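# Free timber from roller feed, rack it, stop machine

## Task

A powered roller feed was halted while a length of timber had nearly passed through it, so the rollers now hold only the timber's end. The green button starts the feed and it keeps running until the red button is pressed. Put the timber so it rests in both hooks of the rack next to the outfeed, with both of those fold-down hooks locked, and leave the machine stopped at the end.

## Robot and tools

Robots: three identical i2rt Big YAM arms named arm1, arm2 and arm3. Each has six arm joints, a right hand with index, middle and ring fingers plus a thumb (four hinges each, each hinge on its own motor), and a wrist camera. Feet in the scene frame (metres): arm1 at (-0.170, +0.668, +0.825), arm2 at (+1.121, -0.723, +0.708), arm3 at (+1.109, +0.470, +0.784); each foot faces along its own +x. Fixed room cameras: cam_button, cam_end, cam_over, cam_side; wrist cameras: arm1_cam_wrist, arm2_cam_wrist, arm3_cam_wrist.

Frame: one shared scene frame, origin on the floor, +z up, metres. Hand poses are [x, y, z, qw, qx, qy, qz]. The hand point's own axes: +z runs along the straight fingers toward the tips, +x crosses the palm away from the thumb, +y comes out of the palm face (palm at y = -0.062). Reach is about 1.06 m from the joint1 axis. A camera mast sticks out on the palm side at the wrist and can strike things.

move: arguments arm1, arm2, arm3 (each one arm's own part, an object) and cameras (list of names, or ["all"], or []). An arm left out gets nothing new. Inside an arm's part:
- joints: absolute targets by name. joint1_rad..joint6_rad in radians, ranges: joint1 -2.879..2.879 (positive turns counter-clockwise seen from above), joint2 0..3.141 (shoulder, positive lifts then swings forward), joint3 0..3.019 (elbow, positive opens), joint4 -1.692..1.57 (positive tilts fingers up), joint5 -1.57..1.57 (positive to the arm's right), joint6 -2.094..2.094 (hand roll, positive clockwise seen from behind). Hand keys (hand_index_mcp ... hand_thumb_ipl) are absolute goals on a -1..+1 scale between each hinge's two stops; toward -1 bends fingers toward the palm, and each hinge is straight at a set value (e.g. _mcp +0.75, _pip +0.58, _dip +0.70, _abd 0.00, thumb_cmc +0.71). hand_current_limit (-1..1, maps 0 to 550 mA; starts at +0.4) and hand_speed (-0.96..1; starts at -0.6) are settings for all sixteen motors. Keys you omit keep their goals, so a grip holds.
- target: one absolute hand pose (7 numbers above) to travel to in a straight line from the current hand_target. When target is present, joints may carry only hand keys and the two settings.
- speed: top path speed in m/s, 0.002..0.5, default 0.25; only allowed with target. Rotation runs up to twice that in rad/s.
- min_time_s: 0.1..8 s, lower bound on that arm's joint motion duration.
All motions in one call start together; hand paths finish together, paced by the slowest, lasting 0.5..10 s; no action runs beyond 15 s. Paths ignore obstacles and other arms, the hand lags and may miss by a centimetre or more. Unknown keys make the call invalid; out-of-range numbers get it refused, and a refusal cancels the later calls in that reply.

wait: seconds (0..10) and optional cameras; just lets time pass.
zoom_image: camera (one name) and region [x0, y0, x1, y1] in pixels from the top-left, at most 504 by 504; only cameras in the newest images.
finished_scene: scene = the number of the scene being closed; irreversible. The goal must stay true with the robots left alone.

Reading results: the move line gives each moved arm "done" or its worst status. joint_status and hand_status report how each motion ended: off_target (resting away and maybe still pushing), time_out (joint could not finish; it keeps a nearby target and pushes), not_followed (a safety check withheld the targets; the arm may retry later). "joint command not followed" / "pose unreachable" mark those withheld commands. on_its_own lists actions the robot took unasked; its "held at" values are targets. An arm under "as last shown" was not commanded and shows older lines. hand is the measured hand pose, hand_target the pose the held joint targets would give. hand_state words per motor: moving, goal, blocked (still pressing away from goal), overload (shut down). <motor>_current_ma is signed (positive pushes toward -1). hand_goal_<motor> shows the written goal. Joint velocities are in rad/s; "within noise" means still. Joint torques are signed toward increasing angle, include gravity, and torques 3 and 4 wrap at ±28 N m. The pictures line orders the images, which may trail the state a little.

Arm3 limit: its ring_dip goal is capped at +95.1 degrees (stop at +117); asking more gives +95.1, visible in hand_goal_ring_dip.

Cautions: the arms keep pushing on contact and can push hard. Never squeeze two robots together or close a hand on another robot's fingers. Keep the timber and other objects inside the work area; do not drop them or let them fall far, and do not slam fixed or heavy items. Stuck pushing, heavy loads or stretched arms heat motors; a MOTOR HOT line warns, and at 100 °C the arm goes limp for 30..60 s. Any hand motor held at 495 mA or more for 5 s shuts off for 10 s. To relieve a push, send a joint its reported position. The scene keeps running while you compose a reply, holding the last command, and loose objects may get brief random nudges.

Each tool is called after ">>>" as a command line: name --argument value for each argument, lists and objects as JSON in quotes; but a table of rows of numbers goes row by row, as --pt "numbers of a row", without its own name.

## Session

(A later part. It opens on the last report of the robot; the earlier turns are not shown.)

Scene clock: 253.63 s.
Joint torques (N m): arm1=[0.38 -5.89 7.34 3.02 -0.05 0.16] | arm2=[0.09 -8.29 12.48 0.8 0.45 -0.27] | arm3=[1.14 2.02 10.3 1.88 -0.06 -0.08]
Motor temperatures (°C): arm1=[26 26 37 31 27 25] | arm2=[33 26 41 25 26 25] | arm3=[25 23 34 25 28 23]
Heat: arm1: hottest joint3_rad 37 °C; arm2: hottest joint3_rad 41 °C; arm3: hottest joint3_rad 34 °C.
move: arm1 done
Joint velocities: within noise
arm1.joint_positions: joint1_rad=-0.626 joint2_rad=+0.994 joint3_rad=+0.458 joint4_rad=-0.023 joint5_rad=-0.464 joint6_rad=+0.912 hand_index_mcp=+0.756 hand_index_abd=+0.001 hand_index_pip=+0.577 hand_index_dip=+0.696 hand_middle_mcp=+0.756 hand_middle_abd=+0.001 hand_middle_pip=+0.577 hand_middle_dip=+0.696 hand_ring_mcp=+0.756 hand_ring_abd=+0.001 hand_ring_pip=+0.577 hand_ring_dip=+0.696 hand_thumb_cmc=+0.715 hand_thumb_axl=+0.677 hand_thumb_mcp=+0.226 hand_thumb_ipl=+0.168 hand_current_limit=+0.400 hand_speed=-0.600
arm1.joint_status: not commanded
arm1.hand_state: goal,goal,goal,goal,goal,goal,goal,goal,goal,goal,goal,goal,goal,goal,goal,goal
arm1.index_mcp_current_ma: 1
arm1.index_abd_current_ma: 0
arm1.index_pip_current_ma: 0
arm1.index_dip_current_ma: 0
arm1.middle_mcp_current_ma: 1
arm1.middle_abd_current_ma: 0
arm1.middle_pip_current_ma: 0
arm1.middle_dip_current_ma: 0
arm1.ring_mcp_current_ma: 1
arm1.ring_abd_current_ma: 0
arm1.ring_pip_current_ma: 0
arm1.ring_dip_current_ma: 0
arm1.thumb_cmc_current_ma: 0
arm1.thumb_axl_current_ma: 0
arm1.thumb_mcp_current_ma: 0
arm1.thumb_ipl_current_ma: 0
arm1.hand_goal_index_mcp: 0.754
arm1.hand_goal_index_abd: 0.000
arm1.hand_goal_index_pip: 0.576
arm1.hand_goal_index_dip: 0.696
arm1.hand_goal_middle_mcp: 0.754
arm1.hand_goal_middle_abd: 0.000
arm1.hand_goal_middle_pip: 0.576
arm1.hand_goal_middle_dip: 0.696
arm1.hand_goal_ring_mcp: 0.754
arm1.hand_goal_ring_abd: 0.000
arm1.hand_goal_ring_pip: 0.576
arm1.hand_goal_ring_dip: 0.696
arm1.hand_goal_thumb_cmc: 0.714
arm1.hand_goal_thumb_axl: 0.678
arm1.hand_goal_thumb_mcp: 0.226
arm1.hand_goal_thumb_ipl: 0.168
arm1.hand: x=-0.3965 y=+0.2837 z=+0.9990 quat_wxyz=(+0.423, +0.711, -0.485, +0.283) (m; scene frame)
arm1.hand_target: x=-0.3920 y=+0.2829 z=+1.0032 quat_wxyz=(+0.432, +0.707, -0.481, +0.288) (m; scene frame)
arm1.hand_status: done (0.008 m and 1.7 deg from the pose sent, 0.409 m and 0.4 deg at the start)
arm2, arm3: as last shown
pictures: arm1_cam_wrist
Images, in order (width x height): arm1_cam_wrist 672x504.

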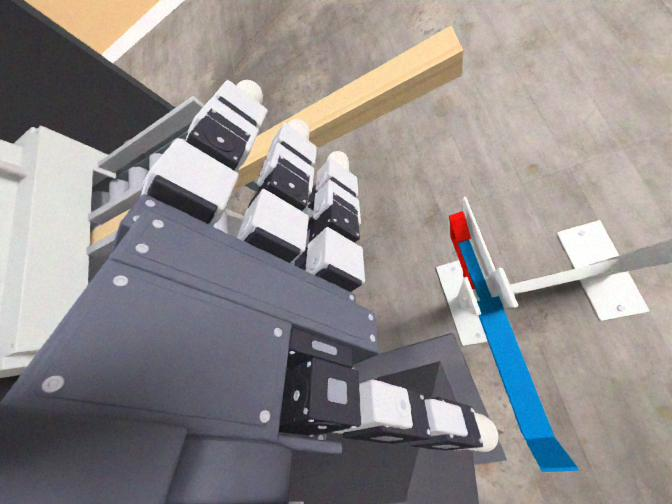

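>>> move --arm1 '{"target": [-0.85, 0.25, 0.99, 0.159, 0.1775, -0.969, 0.0689], "speed": 0.25, "joints": {"hand_middle_mcp": -0.07, "hand_middle_pip": -0.3, "hand_middle_dip": -0.17, "hand_ring_mcp": -0.07, "hand_ring_pip": -0.3, "hand_ring_dip": -0.17}}' --cameras '["arm1_cam_wrist", "cam_end", "cam_side", "cam_over"]'

Scene clock: 295.80 s.
Joint torques (N m): arm1=[-1.96 -21.3 11.45 0.46 0.3 0.13] | arm2=[-0.21 -8.18 12.18 0.81 0.38 -0.24] | arm3=[0.91 1.73 10.3 1.91 -0.04 -0.07]
Motor temperatures (°C): arm1=[26 25 36 31 26 24] | arm2=[33 26 42 25 25 24] | arm3=[25 23 34 25 28 23]
Heat: arm1: hottest joint3_rad 36 °C; arm2: hottest joint3_rad 42 °C; arm3: hottest joint3_rad 34 °C.
move: arm1 off_target
Joint velocities: within noise
arm1.joint_positions: joint1_rad=-0.997 joint2_rad=+2.522 joint3_rad=+2.873 joint4_rad=-1.501 joint5_rad=+0.000 joint6_rad=+1.828 hand_index_mcp=+0.754 hand_index_abd=+0.001 hand_index_pip=+0.577 hand_index_dip=+0.696 hand_middle_mcp=-0.059 hand_middle_abd=+0.001 hand_middle_pip=-0.296 hand_middle_dip=-0.167 hand_ring_mcp=-0.057 hand_ring_abd=+0.001 hand_ring_pip=-0.296 hand_ring_dip=-0.167 hand_thumb_cmc=+0.715 hand_thumb_axl=+0.677 hand_thumb_mcp=+0.224 hand_thumb_ipl=+0.168 hand_current_limit=+0.400 hand_speed=-0.600
arm1.joint_status: all done
arm1.hand_state: goal,goal,goal,goal,goal,goal,goal,goal,goal,goal,goal,goal,goal,goal,goal,goal
arm1.index_mcp_current_ma: 0
arm1.index_abd_current_ma: 0
arm1.index_pip_current_ma: 0
arm1.index_dip_current_ma: 0
arm1.middle_mcp_current_ma: 11
arm1.middle_abd_current_ma: 0
arm1.middle_pip_current_ma: 2
arm1.middle_dip_current_ma: 1
arm1.ring_mcp_current_ma: 14
arm1.ring_abd_current_ma: 0
arm1.ring_pip_current_ma: 2
arm1.ring_dip_current_ma: 1
arm1.thumb_cmc_current_ma: 0
arm1.thumb_axl_current_ma: 0
arm1.thumb_mcp_current_ma: -1
arm1.thumb_ipl_current_ma: 0
arm1.hand_goal_index_mcp: 0.754
arm1.hand_goal_index_abd: 0.000
arm1.hand_goal_index_pip: 0.576
arm1.hand_goal_index_dip: 0.696
arm1.hand_goal_middle_mcp: -0.070
arm1.hand_goal_middle_abd: 0.000
arm1.hand_goal_middle_pip: -0.300
arm1.hand_goal_middle_dip: -0.170
arm1.hand_goal_ring_mcp: -0.070
arm1.hand_goal_ring_abd: 0.000
arm1.hand_goal_ring_pip: -0.300
arm1.hand_goal_ring_dip: -0.170
arm1.hand_goal_thumb_cmc: 0.714
arm1.hand_goal_thumb_axl: 0.678
arm1.hand_goal_thumb_mcp: 0.226
arm1.hand_goal_thumb_ipl: 0.168
arm1.hand: x=-0.8432 y=+0.2452 z=+1.0015 quat_wxyz=(+0.184, +0.195, -0.959, +0.088) (m; scene frame)
arm1.hand_target: x=-0.8479 y=+0.2489 z=+0.9865 quat_wxyz=(+0.179, +0.184, -0.963, +0.084) (m; scene frame)
arm1.hand_status: off_target (0.014 m and 4.3 deg from the pose sent, 0.455 m and 93.9 deg at the start; a joint's target at an end of its range on 19 of 139 steps)
arm2, arm3: as last shown
pictures: arm1_cam_wrist, cam_end, cam_over, cam_side
Images, in order (width x height): arm1_cam_wrist 672x504, cam_end 672x504, cam_over 672x504, cam_side 672x504.

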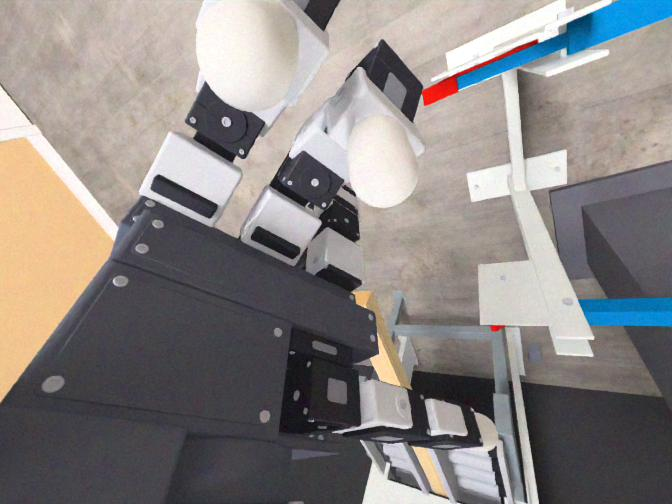

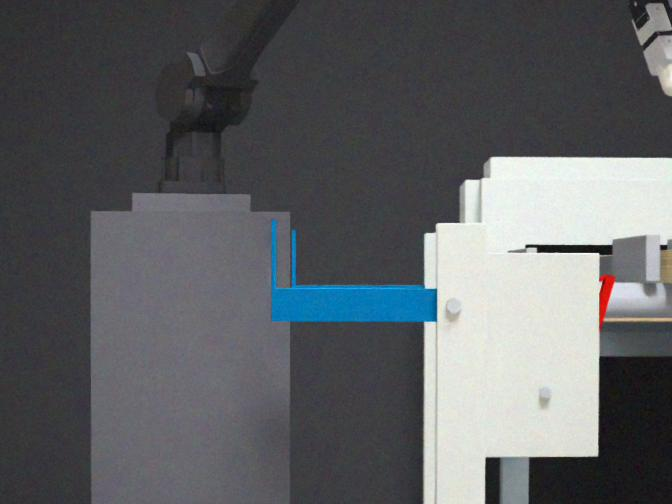

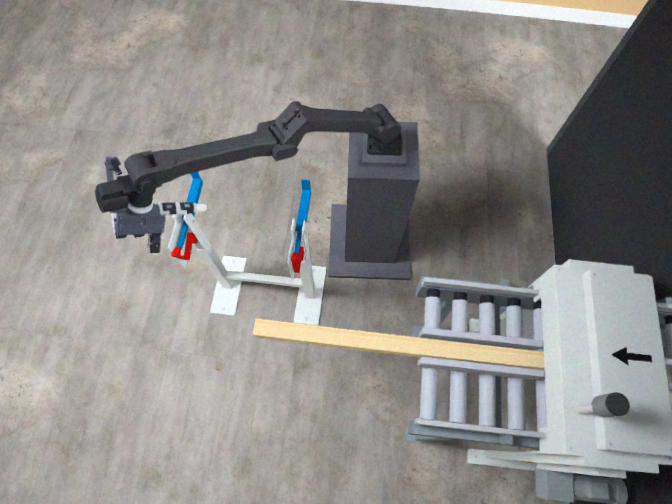

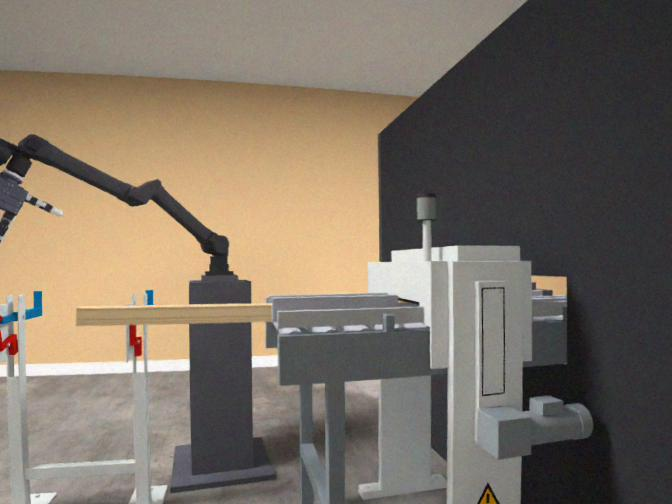

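>>> zoom_image --camera "arm1_cam_wrist" --region '[400, 0, 672, 200]'

>>> zoom_image --camera "arm1_cam_wrist" --region '[440, 240, 640, 390]'

Scaled by 1.853 from the camera's 672x504 image, which has a finer 960x720 frame.

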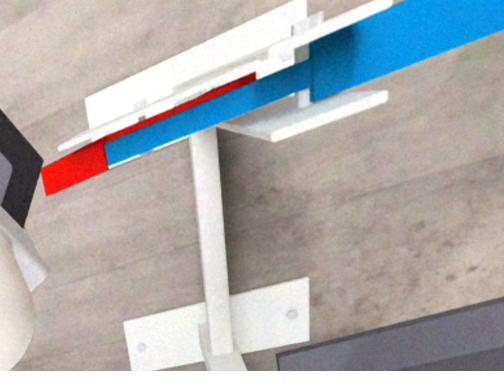

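Scaled by 2.520 from the camera's 672x504 image, which has a finer 960x720 frame.

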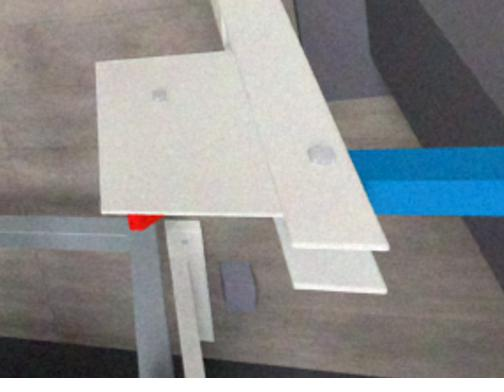

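>>> move --arm1 '{"target": [-0.858, 0.268, 0.90, 0.159, 0.1775, -0.969, 0.0689], "speed": 0.15}'

>>> move --arm1 '{"target": [-0.858, 0.268, 0.80, 0.159, 0.1775, -0.969, 0.0689], "speed": 0.1}' --cameras '["arm1_cam_wrist", "cam_end", "cam_side", "cam_over"]'

Scene clock: 318.67 s.
Joint torques (N m): arm1=[-1.9 -26.11 7.47 1.37 0.33 0.01] | arm2=[-0.21 -8.94 12.08 0.87 0.39 -0.28] | arm3=[1.08 1.73 10.29 1.85 -0.05 -0.07]
Motor temperatures (°C): arm1=[26 26 37 30 25 24] | arm2=[33 26 42 25 25 24] | arm3=[25 23 34 25 27 23]
Heat: arm1: hottest joint3_rad 37 °C; arm2: hottest joint3_rad 42 °C; arm3: hottest joint3_rad 34 °C.
move: arm1 off_target
Joint velocities: within noise
arm1.joint_positions: joint1_rad=-1.019 joint2_rad=+2.497 joint3_rad=+2.544 joint4_rad=-1.285 joint5_rad=+0.001 joint6_rad=+1.830 hand_index_mcp=+0.754 hand_index_abd=+0.001 hand_index_pip=+0.577 hand_index_dip=+0.696 hand_middle_mcp=-0.059 hand_middle_abd=+0.001 hand_middle_pip=-0.296 hand_middle_dip=-0.167 hand_ring_mcp=-0.057 hand_ring_abd=+0.001 hand_ring_pip=-0.296 hand_ring_dip=-0.167 hand_thumb_cmc=+0.715 hand_thumb_axl=+0.677 hand_thumb_mcp=+0.224 hand_thumb_ipl=+0.168 hand_current_limit=+0.400 hand_speed=-0.600
arm1.joint_status: not commanded
arm1.hand_state: goal,goal,goal,goal,goal,goal,goal,goal,goal,goal,goal,goal,goal,goal,goal,goal
arm1.index_mcp_current_ma: 0
arm1.index_abd_current_ma: 0
arm1.index_pip_current_ma: 0
arm1.index_dip_current_ma: 0
arm1.middle_mcp_current_ma: 11
arm1.middle_abd_current_ma: 0
arm1.middle_pip_current_ma: 2
arm1.middle_dip_current_ma: 1
arm1.ring_mcp_current_ma: 14
arm1.ring_abd_current_ma: 0
arm1.ring_pip_current_ma: 2
arm1.ring_dip_current_ma: 1
arm1.thumb_cmc_current_ma: 0
arm1.thumb_axl_current_ma: 0
arm1.thumb_mcp_current_ma: -1
arm1.thumb_ipl_current_ma: 0
arm1.hand_goal_index_mcp: 0.754
arm1.hand_goal_index_abd: 0.000
arm1.hand_goal_index_pip: 0.576
arm1.hand_goal_index_dip: 0.696
arm1.hand_goal_middle_mcp: -0.070
arm1.hand_goal_middle_abd: 0.000
arm1.hand_goal_middle_pip: -0.300
arm1.hand_goal_middle_dip: -0.170
arm1.hand_goal_ring_mcp: -0.070
arm1.hand_goal_ring_abd: 0.000
arm1.hand_goal_ring_pip: -0.300
arm1.hand_goal_ring_dip: -0.170
arm1.hand_goal_thumb_cmc: 0.714
arm1.hand_goal_thumb_axl: 0.678
arm1.hand_goal_thumb_mcp: 0.226
arm1.hand_goal_thumb_ipl: 0.168
arm1.hand: x=-0.8495 y=+0.2627 z=+0.8925 quat_wxyz=(+0.147, +0.185, -0.969, +0.067) (m; scene frame)
arm1.hand_target: x=-0.8558 y=+0.2676 z=+0.9006 quat_wxyz=(+0.159, +0.178, -0.969, +0.069) (m; scene frame)
arm1.hand_status: off_target (0.013 m and 1.6 deg from the pose sent, 0.105 m and 4.3 deg at the start)
arm2, arm3: as last shown
pictures: none

Scene clock: 320.37 s.
Joint torques (N m): arm1=[-2.73 -22.95 7.38 1.76 0.38 0.03] | arm2=[-0.09 -8.35 11.88 0.92 0.42 -0.3] | arm3=[0.97 1.73 10.3 1.89 -0.06 -0.07]
Motor temperatures (°C): arm1=[26 27 37 30 25 24] | arm2=[33 26 42 25 25 24] | arm3=[25 23 34 25 27 23]
Heat: arm1: hottest joint3_rad 37 °C; arm2: hottest joint3_rad 42 °C; arm3: hottest joint3_rad 34 °C.
move: arm1 off_target
Joint velocities: within noise
arm1.joint_positions: joint1_rad=-1.016 joint2_rad=+2.496 joint3_rad=+2.350 joint4_rad=-1.055 joint5_rad=+0.001 joint6_rad=+1.830 hand_index_mcp=+0.754 hand_index_abd=+0.001 hand_index_pip=+0.577 hand_index_dip=+0.696 hand_middle_mcp=-0.059 hand_middle_abd=+0.001 hand_middle_pip=-0.296 hand_middle_dip=-0.167 hand_ring_mcp=-0.057 hand_ring_abd=+0.001 hand_ring_pip=-0.296 hand_ring_dip=-0.167 hand_thumb_cmc=+0.715 hand_thumb_axl=+0.677 hand_thumb_mcp=+0.224 hand_thumb_ipl=+0.168 hand_current_limit=+0.400 hand_speed=-0.600
arm1.joint_status: not commanded
arm1.hand_state: goal,goal,goal,goal,goal,goal,goal,goal,goal,goal,goal,goal,goal,goal,goal,goal
arm1.index_mcp_current_ma: 0
arm1.index_abd_current_ma: 0
arm1.index_pip_current_ma: 0
arm1.index_dip_current_ma: 0
arm1.middle_mcp_current_ma: 11
arm1.middle_abd_current_ma: 0
arm1.middle_pip_current_ma: 2
arm1.middle_dip_current_ma: 1
arm1.ring_mcp_current_ma: 14
arm1.ring_abd_current_ma: 0
arm1.ring_pip_current_ma: 2
arm1.ring_dip_current_ma: 1
arm1.thumb_cmc_current_ma: 0
arm1.thumb_axl_current_ma: 0
arm1.thumb_mcp_current_ma: -1
arm1.thumb_ipl_current_ma: 0
arm1.hand_goal_index_mcp: 0.754
arm1.hand_goal_index_abd: 0.000
arm1.hand_goal_index_pip: 0.576
arm1.hand_goal_index_dip: 0.696
arm1.hand_goal_middle_mcp: -0.070
arm1.hand_goal_middle_abd: 0.000
arm1.hand_goal_middle_pip: -0.300
arm1.hand_goal_middle_dip: -0.170
arm1.hand_goal_ring_mcp: -0.070
arm1.hand_goal_ring_abd: 0.000
arm1.hand_goal_ring_pip: -0.300
arm1.hand_goal_ring_dip: -0.170
arm1.hand_goal_thumb_cmc: 0.714
arm1.hand_goal_thumb_axl: 0.678
arm1.hand_goal_thumb_mcp: 0.226
arm1.hand_goal_thumb_ipl: 0.168
arm1.hand: x=-0.8521 y=+0.2581 z=+0.8210 quat_wxyz=(+0.163, +0.186, -0.966, +0.075) (m; scene frame)
arm1.hand_target: x=-0.8551 y=+0.2668 z=+0.7997 quat_wxyz=(+0.159, +0.179, -0.968, +0.069) (m; scene frame)
arm1.hand_status: off_target (0.024 m and 1.3 deg from the pose sent, 0.093 m and 1.6 deg at the start)
arm2: as last shown
arm3.joint_positions: joint1_rad=-0.134 joint2_rad=+0.629 joint3_rad=+1.370 joint4_rad=-1.370 joint5_rad=-0.062 joint6_rad=+1.107 hand_index_mcp=+0.754 hand_index_abd=+0.000 hand_index_pip=+0.577 hand_index_dip=+0.696 hand_middle_mcp=+0.754 hand_middle_abd=+0.000 hand_middle_pip=+0.577 hand_middle_dip=+0.696 hand_ring_mcp=+0.754 hand_ring_abd=+0.000 hand_ring_pip=+0.577 hand_ring_dip=+0.696 hand_thumb_cmc=+0.714 hand_thumb_axl=+0.677 hand_thumb_mcp=+0.226 hand_thumb_ipl=+0.168 hand_current_limit=+0.400 hand_speed=-0.600
arm3.joint_status: not commanded
arm3.hand_state: goal,goal,goal,goal,goal,goal,goal,goal,goal,goal,goal,goal,goal,goal,goal,goal
arm3.index_mcp_current_ma: 0
arm3.index_abd_current_ma: 0
arm3.index_pip_current_ma: 0
arm3.index_dip_current_ma: 0
arm3.middle_mcp_current_ma: 0
arm3.middle_abd_current_ma: 0
arm3.middle_pip_current_ma: 0
arm3.middle_dip_current_ma: 0
arm3.ring_mcp_current_ma: 0
arm3.ring_abd_current_ma: 0
arm3.ring_pip_current_ma: 0
arm3.ring_dip_current_ma: 0
arm3.thumb_cmc_current_ma: 0
arm3.thumb_axl_current_ma: 0
arm3.thumb_mcp_current_ma: 0
arm3.thumb_ipl_current_ma: 0
arm3.hand_goal_index_mcp: 0.754
arm3.hand_goal_index_abd: 0.000
arm3.hand_goal_index_pip: 0.576
arm3.hand_goal_index_dip: 0.696
arm3.hand_goal_middle_mcp: 0.754
arm3.hand_goal_middle_abd: 0.000
arm3.hand_goal_middle_pip: 0.576
arm3.hand_goal_middle_dip: 0.696
arm3.hand_goal_ring_mcp: 0.754
arm3.hand_goal_ring_abd: 0.000
arm3.hand_goal_ring_pip: 0.576
arm3.hand_goal_ring_dip: 0.696
arm3.hand_goal_thumb_cmc: 0.714
arm3.hand_goal_thumb_axl: 0.678
arm3.hand_goal_thumb_mcp: 0.226
arm3.hand_goal_thumb_ipl: 0.168
arm3.hand: x=+0.9699 y=+0.2382 z=+1.3123 quat_wxyz=(+0.395, +0.705, -0.549, +0.214) (m; scene frame)
arm3.hand_target: x=+0.9704 y=+0.2405 z=+1.3241 quat_wxyz=(+0.406, +0.700, -0.545, +0.218) (m; scene frame)
arm3.hand_status: not commanded
pictures: arm1_cam_wrist, cam_end, cam_over, cam_side
Images, in order (width x height): arm1_cam_wrist 672x504, cam_end 672x504, cam_over 672x504, cam_side 672x504.

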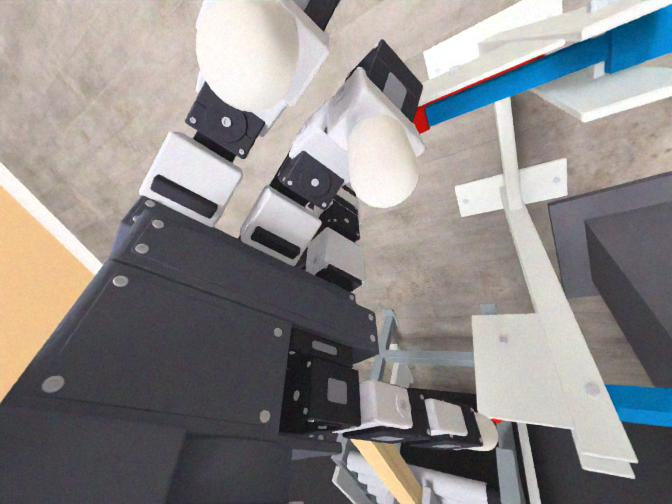

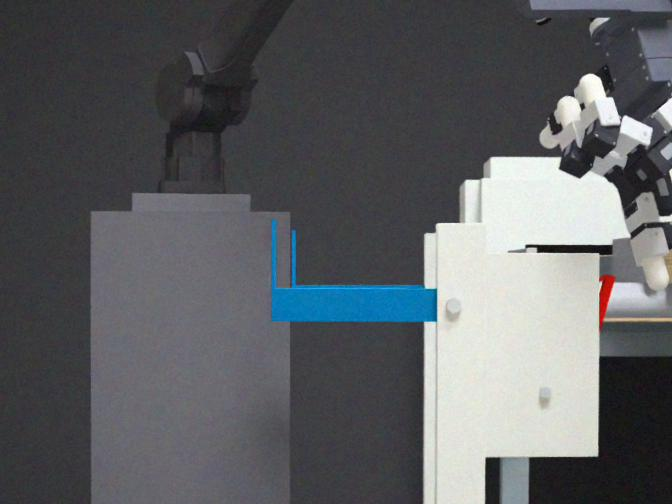

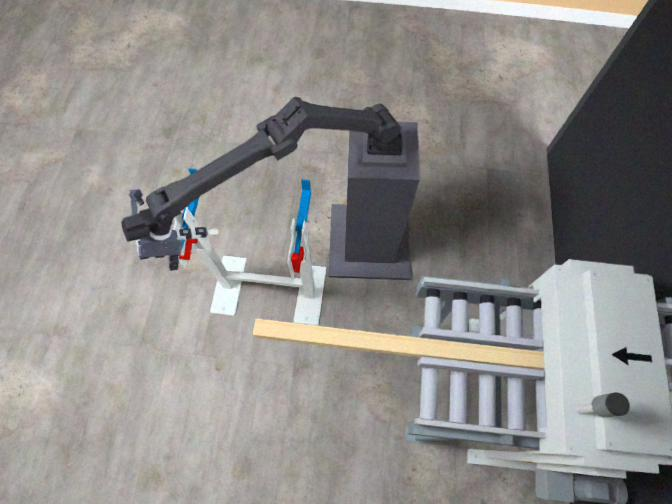

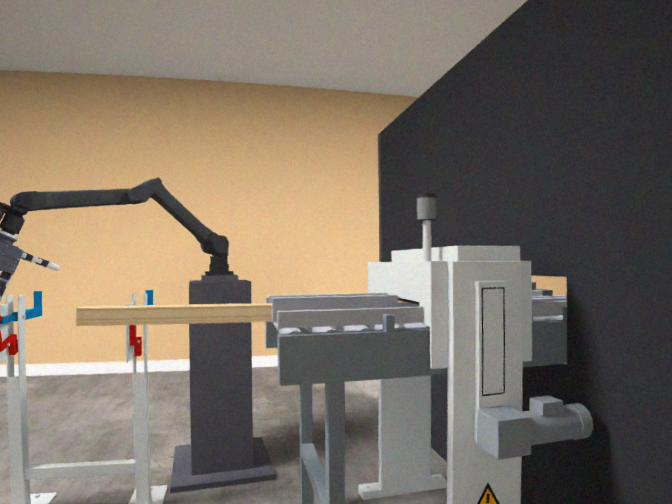

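>>> move --arm1 '{"target": [-0.858, 0.29, 0.782, 0.159, 0.1775, -0.969, 0.0689], "speed": 0.08}' --cameras '["cam_end"]'

>>> zoom_image --camera "cam_end" --region '[520, 180, 672, 360]'

Scene clock: 326.27 s.
Joint torques (N m): arm1=[-3.08 -26.05 7.12 1.73 0.11 -0.16] | arm2=[-0.03 -7.82 12.12 0.83 0.46 -0.29] | arm3=[0.97 1.9 10.33 1.85 -0.05 -0.06]
Motor temperatures (°C): arm1=[26 27 36 30 25 24] | arm2=[33 26 43 25 25 24] | arm3=[25 23 34 25 27 23]
Heat: arm1: hottest joint3_rad 36 °C; arm2: hottest joint3_rad 43 °C; arm3: hottest joint3_rad 34 °C.
move: arm1 done
Joint velocities: within noise
arm1.joint_positions: joint1_rad=-1.042 joint2_rad=+2.496 joint3_rad=+2.247 joint4_rad=-0.981 joint5_rad=+0.000 joint6_rad=+1.825 hand_index_mcp=+0.755 hand_index_abd=+0.002 hand_index_pip=+0.578 hand_index_dip=+0.696 hand_middle_mcp=-0.059 hand_middle_abd=+0.001 hand_middle_pip=-0.296 hand_middle_dip=-0.167 hand_ring_mcp=-0.057 hand_ring_abd=+0.001 hand_ring_pip=-0.296 hand_ring_dip=-0.167 hand_thumb_cmc=+0.715 hand_thumb_axl=+0.677 hand_thumb_mcp=+0.224 hand_thumb_ipl=+0.168 hand_current_limit=+0.400 hand_speed=-0.600
arm1.joint_status: not commanded
arm1.hand_state: goal,goal,goal,goal,goal,goal,goal,goal,goal,goal,goal,goal,goal,goal,goal,goal
arm1.index_mcp_current_ma: 0
arm1.index_abd_current_ma: 0
arm1.index_pip_current_ma: 1
arm1.index_dip_current_ma: 0
arm1.middle_mcp_current_ma: 11
arm1.middle_abd_current_ma: 0
arm1.middle_pip_current_ma: 2
arm1.middle_dip_current_ma: 1
arm1.ring_mcp_current_ma: 14
arm1.ring_abd_current_ma: 0
arm1.ring_pip_current_ma: 2
arm1.ring_dip_current_ma: 1
arm1.thumb_cmc_current_ma: 0
arm1.thumb_axl_current_ma: 0
arm1.thumb_mcp_current_ma: -1
arm1.thumb_ipl_current_ma: 0
arm1.hand_goal_index_mcp: 0.754
arm1.hand_goal_index_abd: 0.000
arm1.hand_goal_index_pip: 0.576
arm1.hand_goal_index_dip: 0.696
arm1.hand_goal_middle_mcp: -0.070
arm1.hand_goal_middle_abd: 0.000
arm1.hand_goal_middle_pip: -0.300
arm1.hand_goal_middle_dip: -0.170
arm1.hand_goal_ring_mcp: -0.070
arm1.hand_goal_ring_abd: 0.000
arm1.hand_goal_ring_pip: -0.300
arm1.hand_goal_ring_dip: -0.170
arm1.hand_goal_thumb_cmc: 0.714
arm1.hand_goal_thumb_axl: 0.678
arm1.hand_goal_thumb_mcp: 0.226
arm1.hand_goal_thumb_ipl: 0.168
arm1.hand: x=-0.8505 y=+0.2847 z=+0.7815 quat_wxyz=(+0.151, +0.176, -0.970, +0.067) (m; scene frame)
arm1.hand_target: x=-0.8579 y=+0.2911 z=+0.7825 quat_wxyz=(+0.159, +0.177, -0.969, +0.069) (m; scene frame)
arm1.hand_status: done (0.009 m and 1.0 deg from the pose sent, 0.051 m and 1.3 deg at the start)
arm2.joint_positions: joint1_rad=+0.083 joint2_rad=+1.280 joint3_rad=+1.824 joint4_rad=-1.677 joint5_rad=+0.032 joint6_rad=+0.094 hand_index_mcp=+0.755 hand_index_abd=+0.001 hand_index_pip=+0.577 hand_index_dip=+0.696 hand_middle_mcp=+0.755 hand_middle_abd=+0.001 hand_middle_pip=+0.577 hand_middle_dip=+0.696 hand_ring_mcp=+0.755 hand_ring_abd=+0.001 hand_ring_pip=+0.577 hand_ring_dip=+0.696 hand_thumb_cmc=+0.715 hand_thumb_axl=+0.677 hand_thumb_mcp=+0.224 hand_thumb_ipl=+0.168 hand_current_limit=+0.400 hand_speed=-0.600
arm2.joint_status: not commanded
arm2.hand_state: goal,goal,goal,goal,goal,goal,goal,goal,goal,goal,goal,goal,goal,goal,goal,goal
arm2.index_mcp_current_ma: 2
arm2.index_abd_current_ma: 1
arm2.index_pip_current_ma: 1
arm2.index_dip_current_ma: 0
arm2.middle_mcp_current_ma: 2
arm2.middle_abd_current_ma: 1
arm2.middle_pip_current_ma: 1
arm2.middle_dip_current_ma: 0
arm2.ring_mcp_current_ma: 2
arm2.ring_abd_current_ma: 1
arm2.ring_pip_current_ma: 1
arm2.ring_dip_current_ma: 0
arm2.thumb_cmc_current_ma: 2
arm2.thumb_axl_current_ma: -1
arm2.thumb_mcp_current_ma: -5
arm2.thumb_ipl_current_ma: -1
arm2.hand_goal_index_mcp: 0.754
arm2.hand_goal_index_abd: 0.000
arm2.hand_goal_index_pip: 0.576
arm2.hand_goal_index_dip: 0.696
arm2.hand_goal_middle_mcp: 0.754
arm2.hand_goal_middle_abd: 0.000
arm2.hand_goal_middle_pip: 0.576
arm2.hand_goal_middle_dip: 0.696
arm2.hand_goal_ring_mcp: 0.754
arm2.hand_goal_ring_abd: 0.000
arm2.hand_goal_ring_pip: 0.576
arm2.hand_goal_ring_dip: 0.696
arm2.hand_goal_thumb_cmc: 0.714
arm2.hand_goal_thumb_axl: 0.678
arm2.hand_goal_thumb_mcp: 0.226
arm2.hand_goal_thumb_ipl: 0.168
arm2.hand: x=+1.0069 y=-0.2480 z=+1.2274 quat_wxyz=(-0.033, -0.106, +0.971, +0.212) (m; scene frame)
arm2.hand_target: x=+1.0036 y=-0.2469 z=+1.2442 quat_wxyz=(-0.031, -0.115, +0.967, +0.224) (m; scene frame)
arm2.hand_status: not commanded
arm3: as last shown
pictures: cam_end
Images, in order (width x height): cam_end 672x504.

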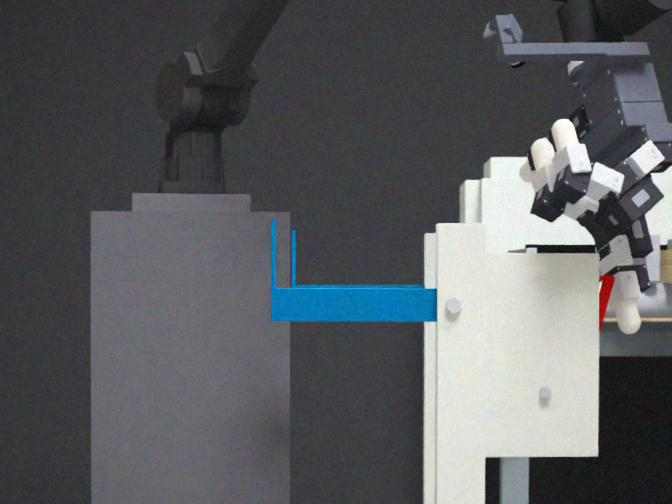

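Scaled by 2.800 from the camera's 672x504 image, which has a finer 960x720 frame.

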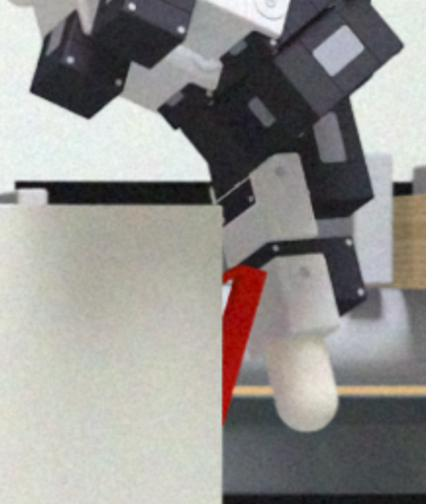

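>>> move --arm1 '{"target": [-0.858, 0.312, 0.785, 0.159, 0.1775, -0.969, 0.0689], "speed": 0.04}' --cameras '["cam_end", "arm1_cam_wrist"]'

>>> zoom_image --camera "cam_end" --region '[520, 180, 672, 360]'

Scene clock: 330.37 s.
Joint torques (N m): arm1=[-3.6 -26.17 6.9 1.77 0.16 -0.15] | arm2=[-0.03 -7.24 12.07 0.95 0.41 -0.32] | arm3=[1.08 1.96 10.3 1.91 -0.05 -0.08]
Motor temperatures (°C): arm1=[26 28 36 30 25 24] | arm2=[32 26 43 25 24 24] | arm3=[25 23 34 25 27 23]
Heat: arm1: hottest joint3_rad 36 °C; arm2: hottest joint3_rad 43 °C; arm3: hottest joint3_rad 34 °C.
move: arm1 off_target
Joint velocities: within noise
arm1.joint_positions: joint1_rad=-1.053 joint2_rad=+2.464 joint3_rad=+2.167 joint4_rad=-0.949 joint5_rad=-0.011 joint6_rad=+1.807 hand_index_mcp=+0.765 hand_index_abd=+0.006 hand_index_pip=+0.580 hand_index_dip=+0.696 hand_middle_mcp=-0.061 hand_middle_abd=+0.001 hand_middle_pip=-0.296 hand_middle_dip=-0.167 hand_ring_mcp=-0.057 hand_ring_abd=+0.001 hand_ring_pip=-0.296 hand_ring_dip=-0.167 hand_thumb_cmc=+0.715 hand_thumb_axl=+0.677 hand_thumb_mcp=+0.223 hand_thumb_ipl=+0.168 hand_current_limit=+0.400 hand_speed=-0.600
arm1.joint_status: not commanded
arm1.hand_state: goal,goal,goal,goal,goal,goal,goal,goal,goal,goal,goal,goal,goal,goal,goal,goal
arm1.index_mcp_current_ma: 11
arm1.index_abd_current_ma: 3
arm1.index_pip_current_ma: 2
arm1.index_dip_current_ma: 0
arm1.middle_mcp_current_ma: 8
arm1.middle_abd_current_ma: 0
arm1.middle_pip_current_ma: 2
arm1.middle_dip_current_ma: 1
arm1.ring_mcp_current_ma: 14
arm1.ring_abd_current_ma: 0
arm1.ring_pip_current_ma: 2
arm1.ring_dip_current_ma: 1
arm1.thumb_cmc_current_ma: 0
arm1.thumb_axl_current_ma: 0
arm1.thumb_mcp_current_ma: -2
arm1.thumb_ipl_current_ma: 0
arm1.hand_goal_index_mcp: 0.754
arm1.hand_goal_index_abd: 0.000
arm1.hand_goal_index_pip: 0.576
arm1.hand_goal_index_dip: 0.696
arm1.hand_goal_middle_mcp: -0.070
arm1.hand_goal_middle_abd: 0.000
arm1.hand_goal_middle_pip: -0.300
arm1.hand_goal_middle_dip: -0.170
arm1.hand_goal_ring_mcp: -0.070
arm1.hand_goal_ring_abd: 0.000
arm1.hand_goal_ring_pip: -0.300
arm1.hand_goal_ring_dip: -0.170
arm1.hand_goal_thumb_cmc: 0.714
arm1.hand_goal_thumb_axl: 0.678
arm1.hand_goal_thumb_mcp: 0.226
arm1.hand_goal_thumb_ipl: 0.168
arm1.hand: x=-0.8433 y=+0.2985 z=+0.7742 quat_wxyz=(+0.143, +0.181, -0.971, +0.067) (m; scene frame)
arm1.hand_target: x=-0.8573 y=+0.3121 z=+0.7847 quat_wxyz=(+0.158, +0.177, -0.969, +0.069) (m; scene frame)
arm1.hand_status: off_target (0.023 m and 1.9 deg from the pose sent, 0.029 m and 1.0 deg at the start)
arm2, arm3: as last shown
pictures: arm1_cam_wrist, cam_end
Images, in order (width x height): arm1_cam_wrist 672x504, cam_end 672x504.

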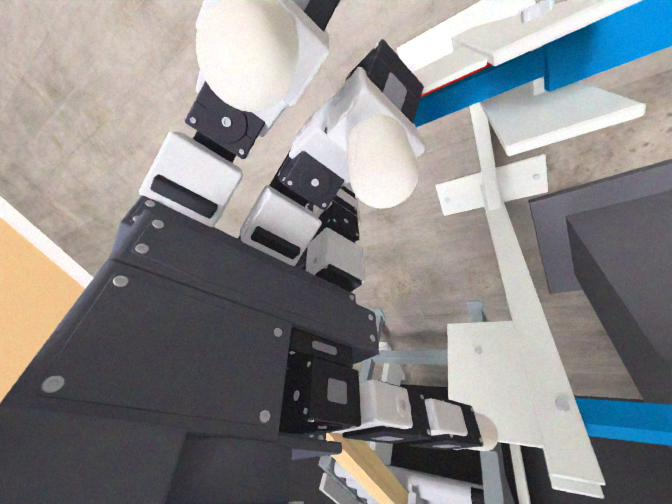

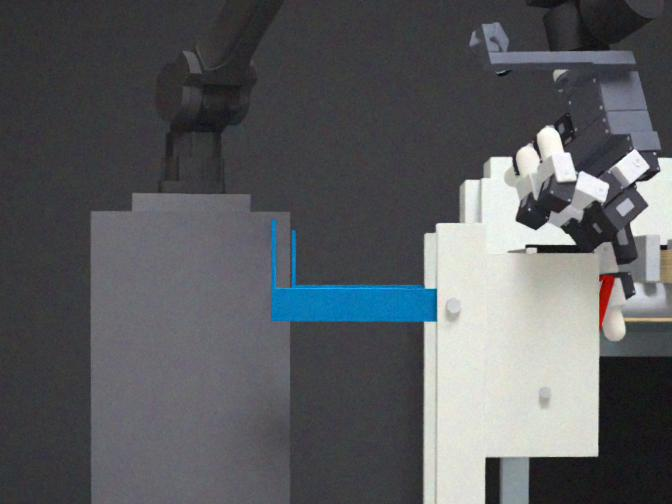

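Scaled by 2.800 from the camera's 672x504 image, which has a finer 960x720 frame.

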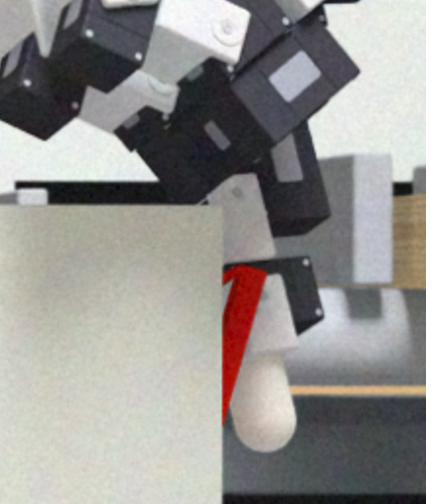

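>>> move --arm1 '{"target": [-0.858, 0.265, 0.785, 0.159, 0.1775, -0.969, 0.0689], "speed": 0.06}'

>>> move --arm1 '{"target": [-0.882, 0.265, 0.785, 0.159, 0.1775, -0.969, 0.0689], "speed": 0.06, "joints": {"hand_middle_mcp": 0.2, "hand_middle_pip": -0.9, "hand_middle_dip": -0.5}}' --cameras '["cam_end", "arm1_cam_wrist"]'

>>> zoom_image --camera "cam_end" --region '[520, 180, 672, 360]'

>>> zoom_image --camera "arm1_cam_wrist" --region '[260, 0, 672, 260]'

Scene clock: 340.97 s.
Joint torques (N m): arm1=[-0.5 -21.83 11.64 0.32 0.37 0.08] | arm2=[0.03 -8.12 12.26 0.9 0.37 -0.33] | arm3=[0.97 1.9 10.26 1.91 -0.05 -0.08]
Motor temperatures (°C): arm1=[26 30 35 30 25 24] | arm2=[32 26 43 25 24 24] | arm3=[25 23 34 25 27 23]
Heat: arm1: hottest joint3_rad 35 °C; arm2: hottest joint3_rad 43 °C; arm3: hottest joint3_rad 34 °C.
move: arm1 off_target
Joint velocities: within noise
arm1.joint_positions: joint1_rad=-1.037 joint2_rad=+2.502 joint3_rad=+2.296 joint4_rad=-0.995 joint5_rad=+0.004 joint6_rad=+1.820 hand_index_mcp=+0.755 hand_index_abd=+0.007 hand_index_pip=+0.579 hand_index_dip=+0.696 hand_middle_mcp=-0.061 hand_middle_abd=+0.001 hand_middle_pip=-0.296 hand_middle_dip=-0.167 hand_ring_mcp=-0.057 hand_ring_abd=+0.001 hand_ring_pip=-0.296 hand_ring_dip=-0.167 hand_thumb_cmc=+0.715 hand_thumb_axl=+0.677 hand_thumb_mcp=+0.223 hand_thumb_ipl=+0.168 hand_current_limit=+0.400 hand_speed=-0.600
arm1.joint_status: not commanded
arm1.hand_state: goal,goal,goal,goal,goal,goal,goal,goal,goal,goal,goal,goal,goal,goal,goal,goal
arm1.index_mcp_current_ma: 0
arm1.index_abd_current_ma: 4
arm1.index_pip_current_ma: 1
arm1.index_dip_current_ma: 0
arm1.middle_mcp_current_ma: 8
arm1.middle_abd_current_ma: 0
arm1.middle_pip_current_ma: 2
arm1.middle_dip_current_ma: 1
arm1.ring_mcp_current_ma: 14
arm1.ring_abd_current_ma: 0
arm1.ring_pip_current_ma: 2
arm1.ring_dip_current_ma: 1
arm1.thumb_cmc_current_ma: 0
arm1.thumb_axl_current_ma: 0
arm1.thumb_mcp_current_ma: -2
arm1.thumb_ipl_current_ma: 0
arm1.hand_goal_index_mcp: 0.754
arm1.hand_goal_index_abd: 0.000
arm1.hand_goal_index_pip: 0.576
arm1.hand_goal_index_dip: 0.696
arm1.hand_goal_middle_mcp: -0.070
arm1.hand_goal_middle_abd: 0.000
arm1.hand_goal_middle_pip: -0.300
arm1.hand_goal_middle_dip: -0.170
arm1.hand_goal_ring_mcp: -0.070
arm1.hand_goal_ring_abd: 0.000
arm1.hand_goal_ring_pip: -0.300
arm1.hand_goal_ring_dip: -0.170
arm1.hand_goal_thumb_cmc: 0.714
arm1.hand_goal_thumb_axl: 0.678
arm1.hand_goal_thumb_mcp: 0.226
arm1.hand_goal_thumb_ipl: 0.168
arm1.hand: x=-0.8593 y=+0.2752 z=+0.7970 quat_wxyz=(+0.165, +0.180, -0.967, +0.071) (m; scene frame)
arm1.hand_target: x=-0.8578 y=+0.2649 z=+0.7849 quat_wxyz=(+0.161, +0.178, -0.968, +0.069) (m; scene frame)
arm1.hand_status: off_target (0.016 m and 0.8 deg from the pose sent, 0.038 m and 1.9 deg at the start)
arm2, arm3: as last shown
pictures: none

Scene clock: 342.53 s.
Joint torques (N m): arm1=[-2.49 -22.24 11.79 0.43 0 -0.06] | arm2=[-0.32 -7.65 12.22 0.94 0.42 -0.25] | arm3=[1.03 1.85 10.25 1.89 -0.07 -0.08]
Motor temperatures (°C): arm1=[26 30 36 30 25 24] | arm2=[32 26 43 25 24 24] | arm3=[25 23 34 25 27 23]
Heat: arm1: hottest joint3_rad 36 °C; arm2: hottest joint3_rad 43 °C; arm3: hottest joint3_rad 34 °C.
move: arm1 off_target
Joint velocities: within noise
arm1.joint_positions: joint1_rad=-1.037 joint2_rad=+2.596 joint3_rad=+2.488 joint4_rad=-1.090 joint5_rad=+0.004 joint6_rad=+1.820 hand_index_mcp=+0.755 hand_index_abd=+0.007 hand_index_pip=+0.578 hand_index_dip=+0.696 hand_middle_mcp=+0.202 hand_middle_abd=+0.001 hand_middle_pip=-0.894 hand_middle_dip=-0.498 hand_ring_mcp=-0.057 hand_ring_abd=+0.001 hand_ring_pip=-0.296 hand_ring_dip=-0.167 hand_thumb_cmc=+0.715 hand_thumb_axl=+0.677 hand_thumb_mcp=+0.223 hand_thumb_ipl=+0.168 hand_current_limit=+0.400 hand_speed=-0.600
arm1.joint_status: all done
arm1.hand_state: goal,goal,goal,goal,goal,goal,goal,goal,goal,goal,goal,goal,goal,goal,goal,goal
arm1.index_mcp_current_ma: 0
arm1.index_abd_current_ma: 4
arm1.index_pip_current_ma: 1
arm1.index_dip_current_ma: 0
arm1.middle_mcp_current_ma: 1
arm1.middle_abd_current_ma: 0
arm1.middle_pip_current_ma: 4
arm1.middle_dip_current_ma: 1
arm1.ring_mcp_current_ma: 14
arm1.ring_abd_current_ma: 0
arm1.ring_pip_current_ma: 2
arm1.ring_dip_current_ma: 1
arm1.thumb_cmc_current_ma: 0
arm1.thumb_axl_current_ma: 0
arm1.thumb_mcp_current_ma: -2
arm1.thumb_ipl_current_ma: 0
arm1.hand_goal_index_mcp: 0.754
arm1.hand_goal_index_abd: 0.000
arm1.hand_goal_index_pip: 0.576
arm1.hand_goal_index_dip: 0.696
arm1.hand_goal_middle_mcp: 0.200
arm1.hand_goal_middle_abd: 0.000
arm1.hand_goal_middle_pip: -0.900
arm1.hand_goal_middle_dip: -0.500
arm1.hand_goal_ring_mcp: -0.070
arm1.hand_goal_ring_abd: 0.000
arm1.hand_goal_ring_pip: -0.300
arm1.hand_goal_ring_dip: -0.170
arm1.hand_goal_thumb_cmc: 0.714
arm1.hand_goal_thumb_axl: 0.678
arm1.hand_goal_thumb_mcp: 0.226
arm1.hand_goal_thumb_ipl: 0.168
arm1.hand: x=-0.8765 y=+0.2630 z=+0.8011 quat_wxyz=(+0.166, +0.180, -0.967, +0.072) (m; scene frame)
arm1.hand_target: x=-0.8813 y=+0.2652 z=+0.7852 quat_wxyz=(+0.160, +0.178, -0.968, +0.070) (m; scene frame)
arm1.hand_status: off_target (0.017 m and 1.0 deg from the pose sent, 0.028 m and 0.8 deg at the start)
arm2, arm3: as last shown
pictures: arm1_cam_wrist, cam_end
Images, in order (width x height): arm1_cam_wrist 672x504, cam_end 672x504.

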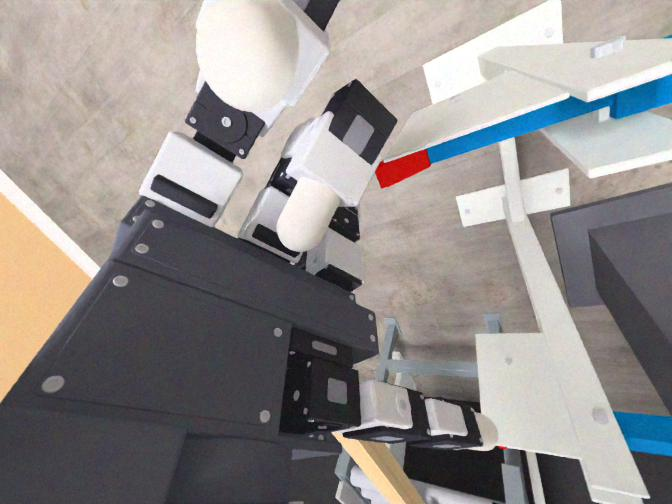

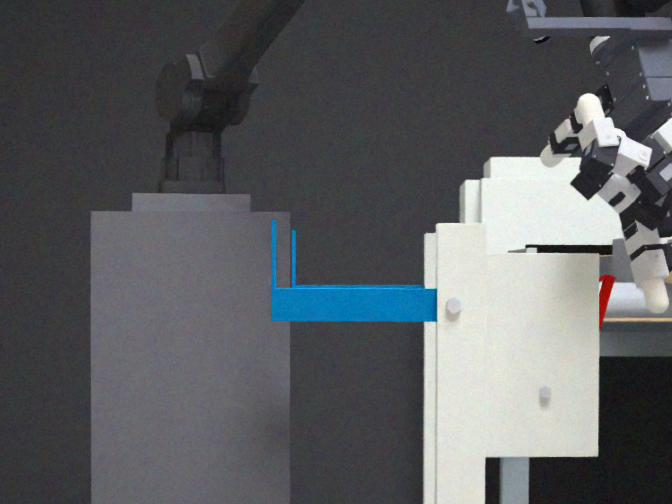

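Scaled by 2.800 from the camera's 672x504 image, which has a finer 960x720 frame.

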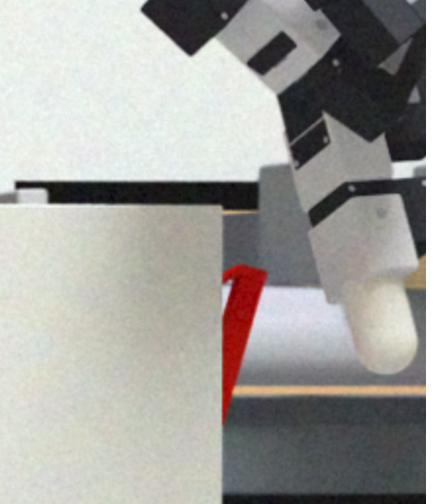

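Scaled by 1.223 from the camera's 672x504 image, which has a finer 960x720 frame.

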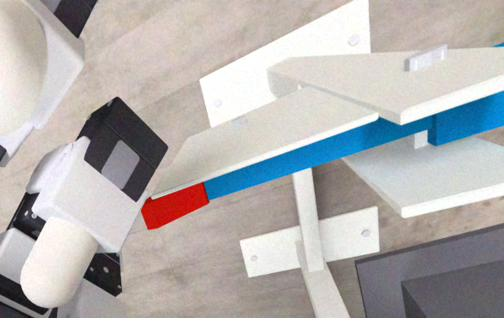

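>>> move --arm1 '{"target": [-0.868, 0.29, 0.785, 0.159, 0.1775, -0.969, 0.0689], "speed": 0.06}' --cameras '["cam_end", "arm1_cam_wrist"]'

>>> zoom_image --camera "cam_end" --region '[520, 180, 672, 360]'

>>> zoom_image --camera "arm1_cam_wrist" --region '[260, 0, 672, 260]'

Scene clock: 368.47 s.
Joint torques (N m): arm1=[-2.14 -26.4 7.1 1.63 0.03 -0.1] | arm2=[-0.38 -8 12.12 0.87 0.42 -0.28] | arm3=[1.08 1.85 10.29 1.88 -0.06 -0.07]
Motor temperatures (°C): arm1=[26 32 37 30 25 24] | arm2=[32 26 43 25 24 24] | arm3=[25 23 34 25 27 23]
Heat: arm1: hottest joint3_rad 37 °C; arm2: hottest joint3_rad 43 °C; arm3: hottest joint3_rad 34 °C.
move: arm1 off_target
Joint velocities: within noise
arm1.joint_positions: joint1_rad=-1.048 joint2_rad=+2.534 joint3_rad=+2.316 joint4_rad=-1.017 joint5_rad=-0.002 joint6_rad=+1.817 hand_index_mcp=+0.759 hand_index_abd=+0.004 hand_index_pip=+0.578 hand_index_dip=+0.696 hand_middle_mcp=+0.202 hand_middle_abd=+0.004 hand_middle_pip=-0.895 hand_middle_dip=-0.498 hand_ring_mcp=-0.057 hand_ring_abd=+0.001 hand_ring_pip=-0.296 hand_ring_dip=-0.167 hand_thumb_cmc=+0.714 hand_thumb_axl=+0.677 hand_thumb_mcp=+0.223 hand_thumb_ipl=+0.168 hand_current_limit=+0.400 hand_speed=-0.600
arm1.joint_status: not commanded
arm1.hand_state: goal,goal,goal,goal,goal,goal,goal,goal,goal,goal,goal,goal,goal,goal,goal,goal
arm1.index_mcp_current_ma: 4
arm1.index_abd_current_ma: 2
arm1.index_pip_current_ma: 1
arm1.index_dip_current_ma: 0
arm1.middle_mcp_current_ma: 1
arm1.middle_abd_current_ma: 2
arm1.middle_pip_current_ma: 3
arm1.middle_dip_current_ma: 1
arm1.ring_mcp_current_ma: 14
arm1.ring_abd_current_ma: 0
arm1.ring_pip_current_ma: 2
arm1.ring_dip_current_ma: 1
arm1.thumb_cmc_current_ma: 0
arm1.thumb_axl_current_ma: 0
arm1.thumb_mcp_current_ma: -2
arm1.thumb_ipl_current_ma: 0
arm1.hand_goal_index_mcp: 0.754
arm1.hand_goal_index_abd: 0.000
arm1.hand_goal_index_pip: 0.576
arm1.hand_goal_index_dip: 0.696
arm1.hand_goal_middle_mcp: 0.200
arm1.hand_goal_middle_abd: 0.000
arm1.hand_goal_middle_pip: -0.900
arm1.hand_goal_middle_dip: -0.500
arm1.hand_goal_ring_mcp: -0.070
arm1.hand_goal_ring_abd: 0.000
arm1.hand_goal_ring_pip: -0.300
arm1.hand_goal_ring_dip: -0.170
arm1.hand_goal_thumb_cmc: 0.714
arm1.hand_goal_thumb_axl: 0.678
arm1.hand_goal_thumb_mcp: 0.226
arm1.hand_goal_thumb_ipl: 0.168
arm1.hand: x=-0.8599 y=+0.2841 z=+0.7794 quat_wxyz=(+0.149, +0.177, -0.971, +0.066) (m; scene frame)
arm1.hand_target: x=-0.8679 y=+0.2903 z=+0.7860 quat_wxyz=(+0.159, +0.177, -0.969, +0.069) (m; scene frame)
arm1.hand_status: off_target (0.011 m and 1.2 deg from the pose sent, 0.033 m and 1.0 deg at the start)
arm2, arm3: as last shown
pictures: arm1_cam_wrist, cam_end
Images, in order (width x height): arm1_cam_wrist 672x504, cam_end 672x504.

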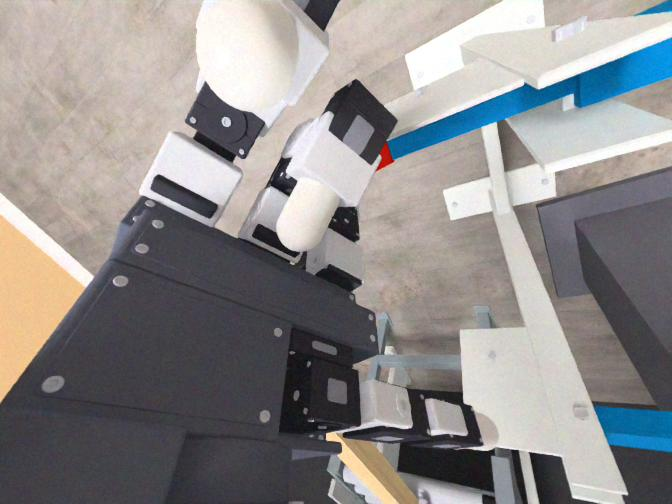

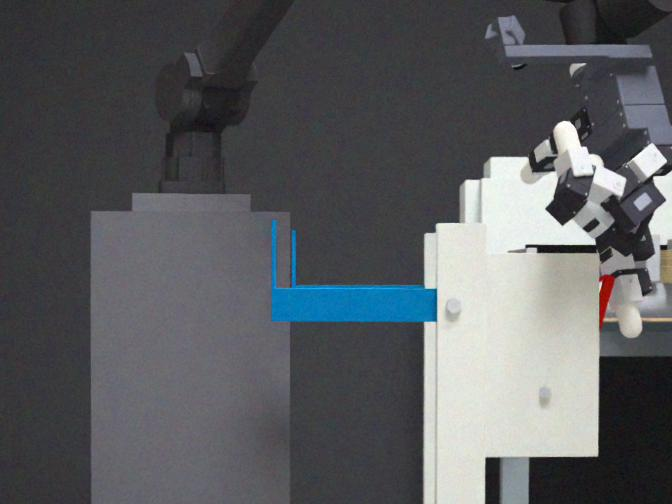

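Scaled by 2.800 from the camera's 672x504 image, which has a finer 960x720 frame.

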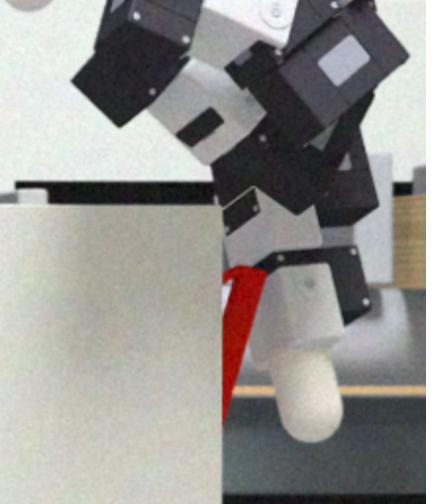

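Scaled by 1.223 from the camera's 672x504 image, which has a finer 960x720 frame.

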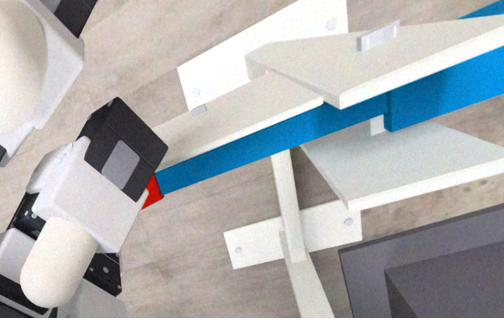

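>>> move --arm1 '{"target": [-0.870, 0.315, 0.79, 0.159, 0.1775, -0.969, 0.0689], "speed": 0.04}' --cameras '["cam_end", "arm1_cam_wrist"]'

>>> zoom_image --camera "cam_end" --region '[520, 180, 672, 360]'

>>> zoom_image --camera "arm1_cam_wrist" --region '[260, 0, 672, 260]'

Scene clock: 374.30 s.
Joint torques (N m): arm1=[-4.01 -27.16 6.74 1.54 0.27 -0.2] | arm2=[0.15 -8.47 12.14 0.91 0.39 -0.29] | arm3=[1.08 1.96 10.32 1.87 -0.03 -0.07]
Motor temperatures (°C): arm1=[26 32 37 30 25 24] | arm2=[32 26 43 25 24 24] | arm3=[25 23 34 25 27 23]
Heat: arm1: hottest joint3_rad 37 °C; arm2: hottest joint3_rad 43 °C; arm3: hottest joint3_rad 34 °C.
move: arm1 off_target
Joint velocities: within noise
arm1.joint_positions: joint1_rad=-1.053 joint2_rad=+2.493 joint3_rad=+2.231 joint4_rad=-0.974 joint5_rad=-0.019 joint6_rad=+1.800 hand_index_mcp=+0.783 hand_index_abd=+0.003 hand_index_pip=+0.586 hand_index_dip=+0.696 hand_middle_mcp=+0.202 hand_middle_abd=+0.004 hand_middle_pip=-0.895 hand_middle_dip=-0.498 hand_ring_mcp=-0.057 hand_ring_abd=+0.001 hand_ring_pip=-0.296 hand_ring_dip=-0.167 hand_thumb_cmc=+0.714 hand_thumb_axl=+0.677 hand_thumb_mcp=+0.223 hand_thumb_ipl=+0.168 hand_current_limit=+0.400 hand_speed=-0.600
arm1.joint_status: not commanded
arm1.hand_state: blocked,goal,goal,goal,goal,goal,goal,goal,goal,goal,goal,goal,goal,goal,goal,goal
arm1.index_mcp_current_ma: 45
arm1.index_abd_current_ma: 1
arm1.index_pip_current_ma: 9
arm1.index_dip_current_ma: 0
arm1.middle_mcp_current_ma: 1
arm1.middle_abd_current_ma: 2
arm1.middle_pip_current_ma: 3
arm1.middle_dip_current_ma: 1
arm1.ring_mcp_current_ma: 14
arm1.ring_abd_current_ma: 0
arm1.ring_pip_current_ma: 2
arm1.ring_dip_current_ma: 1
arm1.thumb_cmc_current_ma: 0
arm1.thumb_axl_current_ma: 0
arm1.thumb_mcp_current_ma: -2
arm1.thumb_ipl_current_ma: 0
arm1.hand_goal_index_mcp: 0.754
arm1.hand_goal_index_abd: 0.000
arm1.hand_goal_index_pip: 0.576
arm1.hand_goal_index_dip: 0.696
arm1.hand_goal_middle_mcp: 0.200
arm1.hand_goal_middle_abd: 0.000
arm1.hand_goal_middle_pip: -0.900
arm1.hand_goal_middle_dip: -0.500
arm1.hand_goal_ring_mcp: -0.070
arm1.hand_goal_ring_abd: 0.000
arm1.hand_goal_ring_pip: -0.300
arm1.hand_goal_ring_dip: -0.170
arm1.hand_goal_thumb_cmc: 0.714
arm1.hand_goal_thumb_axl: 0.678
arm1.hand_goal_thumb_mcp: 0.226
arm1.hand_goal_thumb_ipl: 0.168
arm1.hand: x=-0.8528 y=+0.2906 z=+0.7771 quat_wxyz=(+0.147, +0.184, -0.969, +0.072) (m; scene frame)
arm1.hand_target: x=-0.8690 y=+0.3139 z=+0.7897 quat_wxyz=(+0.158, +0.178, -0.969, +0.069) (m; scene frame)
arm1.hand_status: off_target (0.032 m and 1.7 deg from the pose sent, 0.034 m and 1.2 deg at the start)
arm2, arm3: as last shown
pictures: arm1_cam_wrist, cam_end
Images, in order (width x height): arm1_cam_wrist 672x504, cam_end 672x504.

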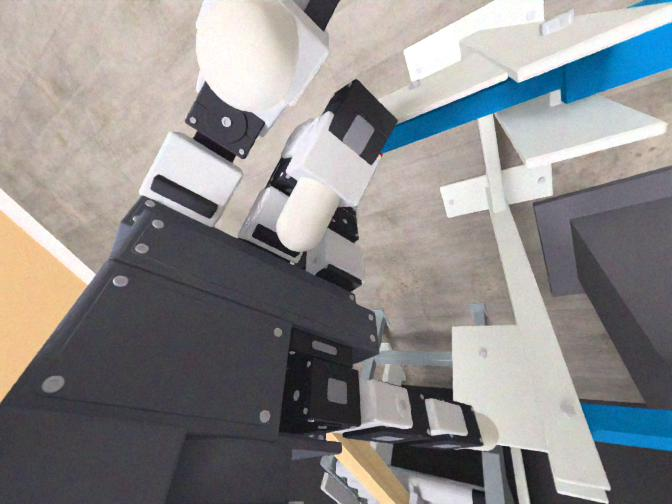

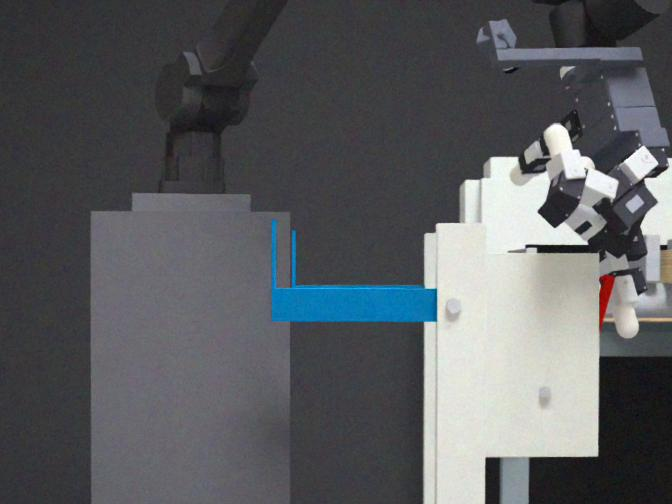

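Scaled by 2.800 from the camera's 672x504 image, which has a finer 960x720 frame.

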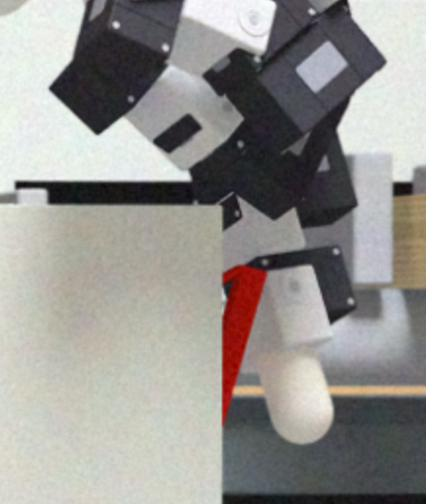

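Scaled by 1.223 from the camera's 672x504 image, which has a finer 960x720 frame.

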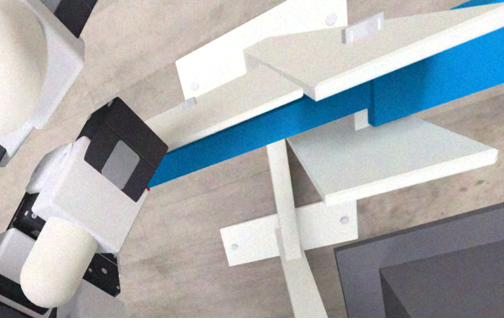

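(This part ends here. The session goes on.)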